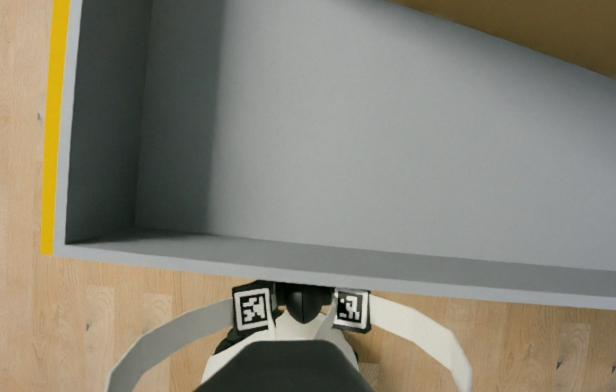

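{"method": "move", "body": {
  "r2": {"joints":{"arm_m":0.0}},
  "blocking": false
}}

{"method": "wait", "body": {
  "seconds": 2
}}

{"method": "move", "body": {
  "r2": {"base":{"strafe_m":-1.15,"translate_m":0.03}},
  "blocking": false
}}

{"method": "wait", "body": {
  "seconds": 6
}}

{"method": "move", "body": {
  "r2": {"base":{"rotate_rad":1.6},"joints":{"lift_m":0.66,"wrist_pitch_rad":0}},
  "blocking": false
}}

{"method": "wait", "body": {
  "seconds": 3
}}

{"method": "wait", "body": {
  "seconds": 1,
  "cameras": ["r2_head_camera","r2_head_right_camera"]
}}

Scene clock: 647.90 s.
move: r2 moving
r1: as last shown
r1.lidar_m: 5.20 0.26 0.25 - 0.25 0.28 2.44 2.17 0.98 2.67 2.79 3.98
r1.servo_current: wrist_yaw_rad=52(59) wrist_pitch_rad=39(52) wrist_roll_rad=46(52) gripper_m=33(46)
r1.contact_limits: strafe_m 0.7
r1.wrist_depth_mm: - 134 243 - - 287 191 / - 117 133 - - 271 193 / - 121 152 - - 274 194 / 108 135 196 - - 278 197 / 211 - - - 634 281 198 / 227 1229 193 1182 187 279 198 / 224 759 759 788 477 224 198
r2.base_odometry: x=-6.862 y=-2.211 heading=+0.306
r2.turned_by_wheels: +0.000
r2.turned_by_imu: +0.001
r2.base_tilt: forward=-0.7 right=+0.0
r2.lidar_m: 0.50 2.74 2.97 0.88 0.41 0.30 0.29 0.31 0.48 1.82 1.99 0.51
r2.base_status: not commanded
r2.joint_positions: lift_m=+0.920 arm_m=+0.279 wrist_yaw_rad=-0.003 wrist_pitch_rad=+1.573 wrist_roll_rad=-0.002 gripper_m=-0.029
r2.joint_status: arm_m moving
r2.measured_speeds: translate_m=+0.000 strafe_m=+0.000 rotate_rad=+0.000 lift_m=+0.000 arm_m=-0.195 wrist_yaw_rad=+0.000 wrist_pitch_rad=+0.000 wrist_roll_rad=+0.000
r2.motor_effort: lift_m=+14(14) arm_m=-3(11) wheel_0=+3(3) wheel_1=-2(2) wheel_2=-4(4)
r2.servo_current: wrist_yaw_rad=39(52) wrist_pitch_rad=39(52) wrist_roll_rad=59(59) gripper_m=78(91)
r2.contact_limits: strafe_m 0.2
r2.hand_pose: x=+0.4493 y=-0.0874 z=+0.8101 quat_wxyz=(+0.706, +0.000, +0.708, +0.000) (m; r2's base frame)
r2.wrist_depth_mm: 1042 206 - - - - - / 1025 210 - - - - - / 1042 217 - - - - - / 1042 1042 1025 1042 170 168 - / 1060 1078 1042 1025 1008 1025 1008 / 1060 1042 186 198 179 1025 1025 / 1078 1060 - - - - 1025

Scene clock: 649.50 s.
earlier move: r2 done
r1.base_odometry: x=-1.957 y=-0.092 heading=-2.331
r1.turned_by_wheels: +0.000
r1.turned_by_imu: +0.000
r1.base_tilt: forward=-1.6 right=+1.3
r1.lidar_m: 5.22 0.28 0.25 - 0.25 0.28 2.43 2.16 0.99 2.67 2.84 3.97
r1.base_status: not commanded
r1.joint_positions: lift_m=+0.124 arm_m=+0.000 wrist_yaw_rad=+3.196 wrist_pitch_rad=+0.002 wrist_roll_rad=+0.000 gripper_m=+0.056
r1.joint_status: not commanded
r1.measured_speeds: all 0
r1.motor_effort: lift_m=+19(20) arm_m=+4(4) wheel_0=-6(6) wheel_1=+5(6) wheel_2=+0(0)
r1.servo_current: wrist_yaw_rad=46(65) wrist_pitch_rad=46(52) wrist_roll_rad=46(72) gripper_m=39(52)
r1.contact_limits: strafe_m 0.7
r1.hand_pose: x=-0.1218 y=+0.0716 z=+0.3019 quat_wxyz=(-0.027, -0.001, +0.000, +1.000) (m; r1's base frame)
r1.wrist_depth_mm: - 134 243 - - 287 190 / - 117 134 - - 271 193 / - 121 151 - - 274 195 / 108 135 197 - - 277 197 / 211 - - - 627 281 197 / 227 1205 194 1205 187 282 198 / 223 759 750 788 477 225 198
r2.base_odometry: x=-6.862 y=-2.211 heading=+0.306
r2.turned_by_wheels: +0.000
r2.turned_by_imu: +0.000
r2.base_tilt: forward=-0.7 right=+0.1
r2.lidar_m: 0.47 2.72 2.97 0.88 0.40 0.29 0.29 0.31 0.47 1.83 1.94 0.51
r2.base_status: not commanded
r2.joint_positions: lift_m=+0.920 arm_m=+0.000 wrist_yaw_rad=-0.003 wrist_pitch_rad=+1.573 wrist_roll_rad=-0.002 gripper_m=-0.029
r2.joint_status: all done
r2.measured_speeds: all 0
r2.motor_effort: lift_m=+14(14) arm_m=-7(13) wheel_0=+3(4) wheel_1=-2(2) wheel_2=-4(4)
r2.servo_current: wrist_yaw_rad=46(59) wrist_pitch_rad=46(52) wrist_roll_rad=52(65) gripper_m=78(91)
r2.contact_limits: strafe_m 0.2
r2.hand_pose: x=+0.1702 y=-0.0874 z=+0.8101 quat_wxyz=(+0.706, +0.000, +0.708, +0.000) (m; r2's base frame)
r2.wrist_depth_mm: 1025 1008 1025 - - 991 991 / 1042 1042 1025 1008 1008 1008 1008 / 1008 1025 1008 1025 1008 1025 1008 / 1060 1042 1042 1025 1008 1025 991 / 1060 1060 - - 1042 1042 1025 / 1060 1060 183 198 179 1008 1008 / - 976 - - - - 1025
wait: 1.60 of 2 s (r2 has come to rest)

Scene clock: 650.00 s.
move: r2 moving
r1: as last shown
r1.lidar_m: 5.22 0.29 0.25 - 0.25 0.27 2.43 2.17 0.98 2.65 2.80 3.96
r1.motor_effort: lift_m=+20(20) arm_m=+4(4) wheel_0=-5(6) wheel_1=+6(6) wheel_2=+0(0)
r1.servo_current: wrist_yaw_rad=46(59) wrist_pitch_rad=46(46) wrist_roll_rad=65(65) gripper_m=46(46)
r1.contact_limits: strafe_m 0.7
r1.wrist_depth_mm: - 134 243 - - 286 190 / - 117 134 - - 270 193 / - 121 152 - - 274 195 / 108 135 196 - - 277 197 / 210 - - - 634 281 198 / 227 1229 194 1182 187 281 198 / 224 759 750 778 473 225 197
r2.base_odometry: x=-6.851 y=-2.245 heading=+0.305
r2.turned_by_wheels: -0.001
r2.turned_by_imu: +0.000
r2.base_tilt: forward=-0.7 right=+0.1
r2.lidar_m: 0.50 2.70 3.01 0.90 0.37 0.28 0.27 0.32 0.48 1.81 1.95 0.51
r2.base_status: translate_m moving; strafe_m moving
r2.joint_positions: lift_m=+0.920 arm_m=+0.000 wrist_yaw_rad=-0.003 wrist_pitch_rad=+1.573 wrist_roll_rad=-0.002 gripper_m=-0.029
r2.joint_status: not commanded
r2.measured_speeds: translate_m=+0.003 strafe_m=-0.139 rotate_rad=-0.001 lift_m=+0.000 arm_m=+0.000 wrist_yaw_rad=+0.000 wrist_pitch_rad=+0.000 wrist_roll_rad=+0.000
r2.motor_effort: lift_m=+14(14) arm_m=-7(7) wheel_0=+10(13) wheel_1=-10(10) wheel_2=-7(7)
r2.servo_current: wrist_yaw_rad=39(59) wrist_pitch_rad=39(46) wrist_roll_rad=52(52) gripper_m=78(85)
r2.hand_pose: x=+0.1702 y=-0.0874 z=+0.8101 quat_wxyz=(+0.706, +0.000, +0.708, +0.000) (m; r2's base frame)
r2.wrist_depth_mm: 1042 1025 1025 - - 1008 991 / 1025 1025 1042 1008 1008 1008 991 / 1042 1042 1025 1025 1008 991 1008 / 1025 1025 1042 1025 1025 1025 1025 / 1060 1060 - - 1025 1042 1008 / 1060 1060 183 198 179 1025 1008 / - - - - - - 1025

Scene clock: 654.70 s.
earlier move: r2 done
r1.base_odometry: x=-1.957 y=-0.092 heading=-2.331
r1.turned_by_wheels: +0.000
r1.turned_by_imu: +0.000
r1.base_tilt: forward=-1.6 right=+1.3
r1.lidar_m: 5.21 0.28 0.25 - 0.25 0.29 2.43 2.19 0.98 2.66 2.82 3.97
r1.base_status: not commanded
r1.joint_positions: lift_m=+0.124 arm_m=+0.000 wrist_yaw_rad=+3.196 wrist_pitch_rad=+0.002 wrist_roll_rad=+0.000 gripper_m=+0.056
r1.joint_status: not commanded
r1.measured_speeds: all 0
r1.motor_effort: lift_m=+19(20) arm_m=+4(4) wheel_0=-6(6) wheel_1=+5(6) wheel_2=+0(0)
r1.servo_current: wrist_yaw_rad=26(65) wrist_pitch_rad=46(46) wrist_roll_rad=46(72) gripper_m=39(52)
r1.contact_limits: strafe_m 0.7
r1.hand_pose: x=-0.1218 y=+0.0716 z=+0.3019 quat_wxyz=(-0.027, -0.001, +0.000, +1.000) (m; r1's base frame)
r1.wrist_depth_mm: - 134 243 - - 289 190 / - 117 134 - - 272 192 / - 121 152 - - 274 195 / 108 135 196 - - 277 197 / 211 - - - 640 281 198 / 227 1255 194 1160 187 281 198 / 224 759 759 798 480 225 198
r2.base_odometry: x=-6.488 y=-3.299 heading=+0.305
r2.turned_by_wheels: +0.000
r2.turned_by_imu: +0.000
r2.base_tilt: forward=-0.7 right=+0.1
r2.lidar_m: 2.35 1.00 0.85 1.27 0.55 0.45 0.40 0.46 0.68 0.70 0.77 1.02
r2.base_status: done
r2.joint_positions: lift_m=+0.920 arm_m=+0.000 wrist_yaw_rad=-0.003 wrist_pitch_rad=+1.573 wrist_roll_rad=-0.002 gripper_m=-0.029
r2.joint_status: not commanded
r2.measured_speeds: all 0
r2.motor_effort: lift_m=+14(14) arm_m=-7(8) wheel_0=+2(13) wheel_1=-2(12) wheel_2=-5(9)
r2.servo_current: wrist_yaw_rad=52(65) wrist_pitch_rad=46(52) wrist_roll_rad=46(65) gripper_m=85(85)
r2.hand_pose: x=+0.1702 y=-0.0874 z=+0.8101 quat_wxyz=(+0.706, +0.000, +0.708, +0.000) (m; r2's base frame)
r2.wrist_depth_mm: 1042 1025 1025 1008 1008 1008 991 / 1042 1042 1042 1008 1008 1008 991 / 1042 1025 1025 1025 1008 1008 1008 / 1060 1042 1042 1042 1042 1008 1008 / 1042 1060 - - 1008 1025 1025 / 1078 1060 183 198 179 1025 - / 1060 1042 1042 - - - -
wait: 4.70 of 6 s (r2 has come to rest)

Scene clock: 655.20 s.
move: r2 moving
r1: as last shown
r1.lidar_m: 5.21 0.28 0.25 - 0.25 0.27 2.44 2.17 1.00 2.67 2.82 3.98
r1.motor_effort: lift_m=+20(20) arm_m=+4(4) wheel_0=-5(6) wheel_1=+6(6) wheel_2=+0(0)
r1.servo_current: wrist_yaw_rad=52(65) wrist_pitch_rad=46(46) wrist_roll_rad=59(65) gripper_m=46(46)
r1.contact_limits: strafe_m 0.7
r1.wrist_depth_mm: - 134 245 - - 287 191 / - 117 134 - - 272 193 / - 121 152 - - 273 195 / 108 135 196 - - 277 196 / 211 - - - 627 279 197 / 227 1205 194 1182 188 281 198 / 223 750 759 788 473 224 196
r2.base_odometry: x=-6.489 y=-3.299 heading=+0.537
r2.turned_by_wheels: +0.232
r2.turned_by_imu: +0.226
r2.base_tilt: forward=-0.6 right=+0.1
r2.lidar_m: 2.39 0.83 0.85 0.78 0.51 0.41 0.43 0.53 0.71 0.71 0.89 1.58
r2.base_status: rotate_rad moving
r2.joint_positions: lift_m=+0.882 arm_m=+0.000 wrist_yaw_rad=-0.003 wrist_pitch_rad=+0.997 wrist_roll_rad=-0.002 gripper_m=-0.029
r2.joint_status: lift_m moving; wrist_pitch_rad moving
r2.measured_speeds: translate_m=-0.002 strafe_m=+0.000 rotate_rad=+0.895 lift_m=-0.146 arm_m=+0.000 wrist_yaw_rad=+0.000 wrist_pitch_rad=-1.776 wrist_roll_rad=+0.000
r2.motor_effort: lift_m=+9(14) arm_m=-7(7) wheel_0=-6(9) wheel_1=-8(10) wheel_2=-11(11)
r2.servo_current: wrist_yaw_rad=46(52) wrist_pitch_rad=124(137) wrist_roll_rad=46(52) gripper_m=85(85)
r2.hand_pose: x=+0.3274 y=-0.0878 z=+0.8183 quat_wxyz=(+0.878, +0.000, +0.478, -0.001) (m; r2's base frame)
r2.wrist_depth_mm: - 1537 1618 1537 1537 1537 1464 / - 1464 1397 1397 1430 1397 1366 / - 1255 1336 1336 1281 1255 1255 / - 1160 1182 1160 1160 1138 1138 / 1060 1118 1098 1098 1078 1078 1060 / 1042 1008 186 199 179 1008 991 / 946 960 946 - - - 917

Scene clock: 656.87 s.
earlier move: r2 done
r1.base_odometry: x=-1.957 y=-0.092 heading=-2.331
r1.turned_by_wheels: +0.000
r1.turned_by_imu: +0.000
r1.base_tilt: forward=-1.6 right=+1.3
r1.lidar_m: 5.22 0.27 0.25 - 0.25 0.26 2.43 2.17 0.98 2.68 2.82 3.99
r1.base_status: not commanded
r1.joint_positions: lift_m=+0.124 arm_m=+0.000 wrist_yaw_rad=+3.196 wrist_pitch_rad=+0.002 wrist_roll_rad=+0.000 gripper_m=+0.056
r1.joint_status: not commanded
r1.measured_speeds: all 0
r1.motor_effort: lift_m=+19(20) arm_m=+4(4) wheel_0=-5(6) wheel_1=+6(6) wheel_2=+0(0)
r1.servo_current: wrist_yaw_rad=59(65) wrist_pitch_rad=39(46) wrist_roll_rad=52(65) gripper_m=39(46)
r1.contact_limits: strafe_m 0.7
r1.hand_pose: x=-0.1218 y=+0.0716 z=+0.3019 quat_wxyz=(-0.027, -0.001, +0.000, +1.000) (m; r1's base frame)
r1.wrist_depth_mm: - 134 244 - - 286 190 / - 117 134 - - 271 193 / - 121 152 - - 273 195 / 108 135 196 - - 278 196 / 211 - - - 634 281 198 / 226 1229 193 1182 187 281 198 / 224 759 750 788 477 224 198
r2.base_odometry: x=-6.488 y=-3.299 heading=+1.904
r2.turned_by_wheels: +1.367
r2.turned_by_imu: +1.331
r2.base_tilt: forward=-0.7 right=+0.1
r2.lidar_m: 1.21 0.56 0.43 0.41 0.45 0.72 0.71 0.79 1.05 2.37 0.96 0.85
r2.base_status: done
r2.joint_positions: lift_m=+0.660 arm_m=+0.000 wrist_yaw_rad=-0.002 wrist_pitch_rad=+0.009 wrist_roll_rad=-0.002 gripper_m=-0.029
r2.joint_status: all done
r2.measured_speeds: all 0
r2.motor_effort: lift_m=+14(17) arm_m=-7(8) wheel_0=-3(11) wheel_1=-2(10) wheel_2=-3(12)
r2.servo_current: wrist_yaw_rad=52(59) wrist_pitch_rad=52(163) wrist_roll_rad=52(65) gripper_m=78(85)
r2.hand_pose: x=+0.4593 y=-0.0881 z=+0.8360 quat_wxyz=(+1.000, -0.001, +0.004, -0.001) (m; r2's base frame)
r2.wrist_depth_mm: - - - - - - - / - - - - - - - / - - - - - - - / - - - - - - - / - - - - - - - / - - 184 199 179 - - / - - - - - - -
wait: 1.67 of 3 s (r2 has come to rest)

Scene clock: 657.87 s.
r1.base_odometry: x=-1.957 y=-0.092 heading=-2.331
r1.turned_by_wheels: +0.000
r1.turned_by_imu: +0.000
r1.base_tilt: forward=-1.6 right=+1.2
r1.lidar_m: 5.22 0.27 0.25 - 0.25 0.28 2.46 2.16 0.98 2.64 2.78 3.97
r1.base_status: not commanded
r1.joint_positions: lift_m=+0.124 arm_m=+0.000 wrist_yaw_rad=+3.196 wrist_pitch_rad=+0.002 wrist_roll_rad=+0.000 gripper_m=+0.056
r1.joint_status: not commanded
r1.measured_speeds: all 0
r1.motor_effort: lift_m=+19(20) arm_m=+4(4) wheel_0=-5(6) wheel_1=+6(6) wheel_2=+0(0)
r1.servo_current: wrist_yaw_rad=33(65) wrist_pitch_rad=46(46) wrist_roll_rad=52(65) gripper_m=39(46)
r1.contact_limits: strafe_m 0.7
r1.hand_pose: x=-0.1218 y=+0.0716 z=+0.3019 quat_wxyz=(-0.027, -0.001, +0.000, +1.000) (m; r1's base frame)
r1.wrist_depth_mm: - 133 243 - - 287 190 / - 117 134 - - 270 193 / - 121 151 - - 273 195 / 108 135 196 - - 276 196 / 211 - - - 627 281 198 / 228 1229 194 1205 188 281 198 / 224 750 750 788 480 225 198
r2.base_odometry: x=-6.488 y=-3.299 heading=+1.904
r2.turned_by_wheels: +0.000
r2.turned_by_imu: +0.000
r2.base_tilt: forward=-0.7 right=+0.0
r2.lidar_m: 1.24 0.57 0.43 0.40 0.45 0.67 0.71 0.77 1.05 2.35 0.96 0.83
r2.base_status: done
r2.joint_positions: lift_m=+0.660 arm_m=+0.000 wrist_yaw_rad=-0.002 wrist_pitch_rad=+0.009 wrist_roll_rad=-0.002 gripper_m=-0.029
r2.joint_status: all done
r2.measured_speeds: all 0
r2.motor_effort: lift_m=+14(17) arm_m=-7(8) wheel_0=-3(11) wheel_1=-2(10) wheel_2=-3(12)
r2.servo_current: wrist_yaw_rad=46(59) wrist_pitch_rad=52(163) wrist_roll_rad=46(65) gripper_m=78(85)
r2.hand_pose: x=+0.4593 y=-0.0881 z=+0.8360 quat_wxyz=(+1.000, -0.001, +0.004, -0.001) (m; r2's base frame)
r2.wrist_depth_mm: - - - - - - - / - - - - - - - / - - - - - - - / - - - - - - - / - - - - - - - / - - 183 199 179 - - / - - - - - - -
wait: 1.00 s; at rest by 0.27 s
pictures: r2_head_camera, r2_head_right_camera
Images, in order (width x height): r2_head_camera 420x560, r2_head_right_camera 420x672.

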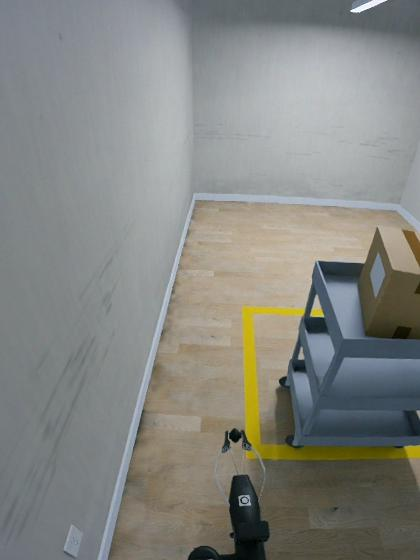

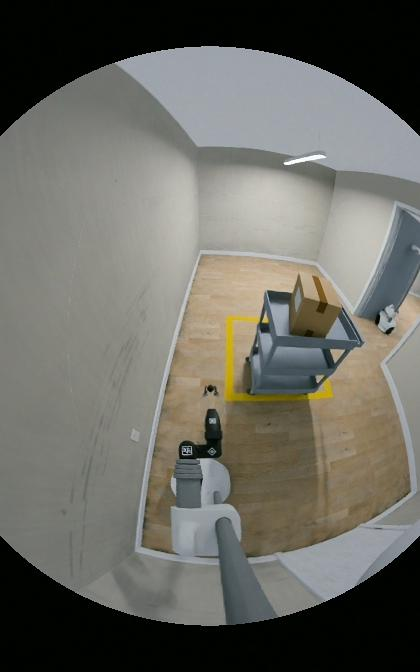

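{"method": "zoom_image", "body": {
  "camera": "r2_head_right_camera",
  "region": [210, 270, 370, 420]
}}

Scaled by 3.150 from the camera's 420x672 image, which has a finer 600x960 frame.

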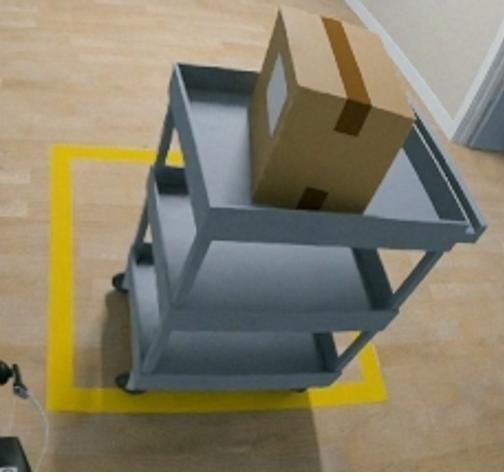

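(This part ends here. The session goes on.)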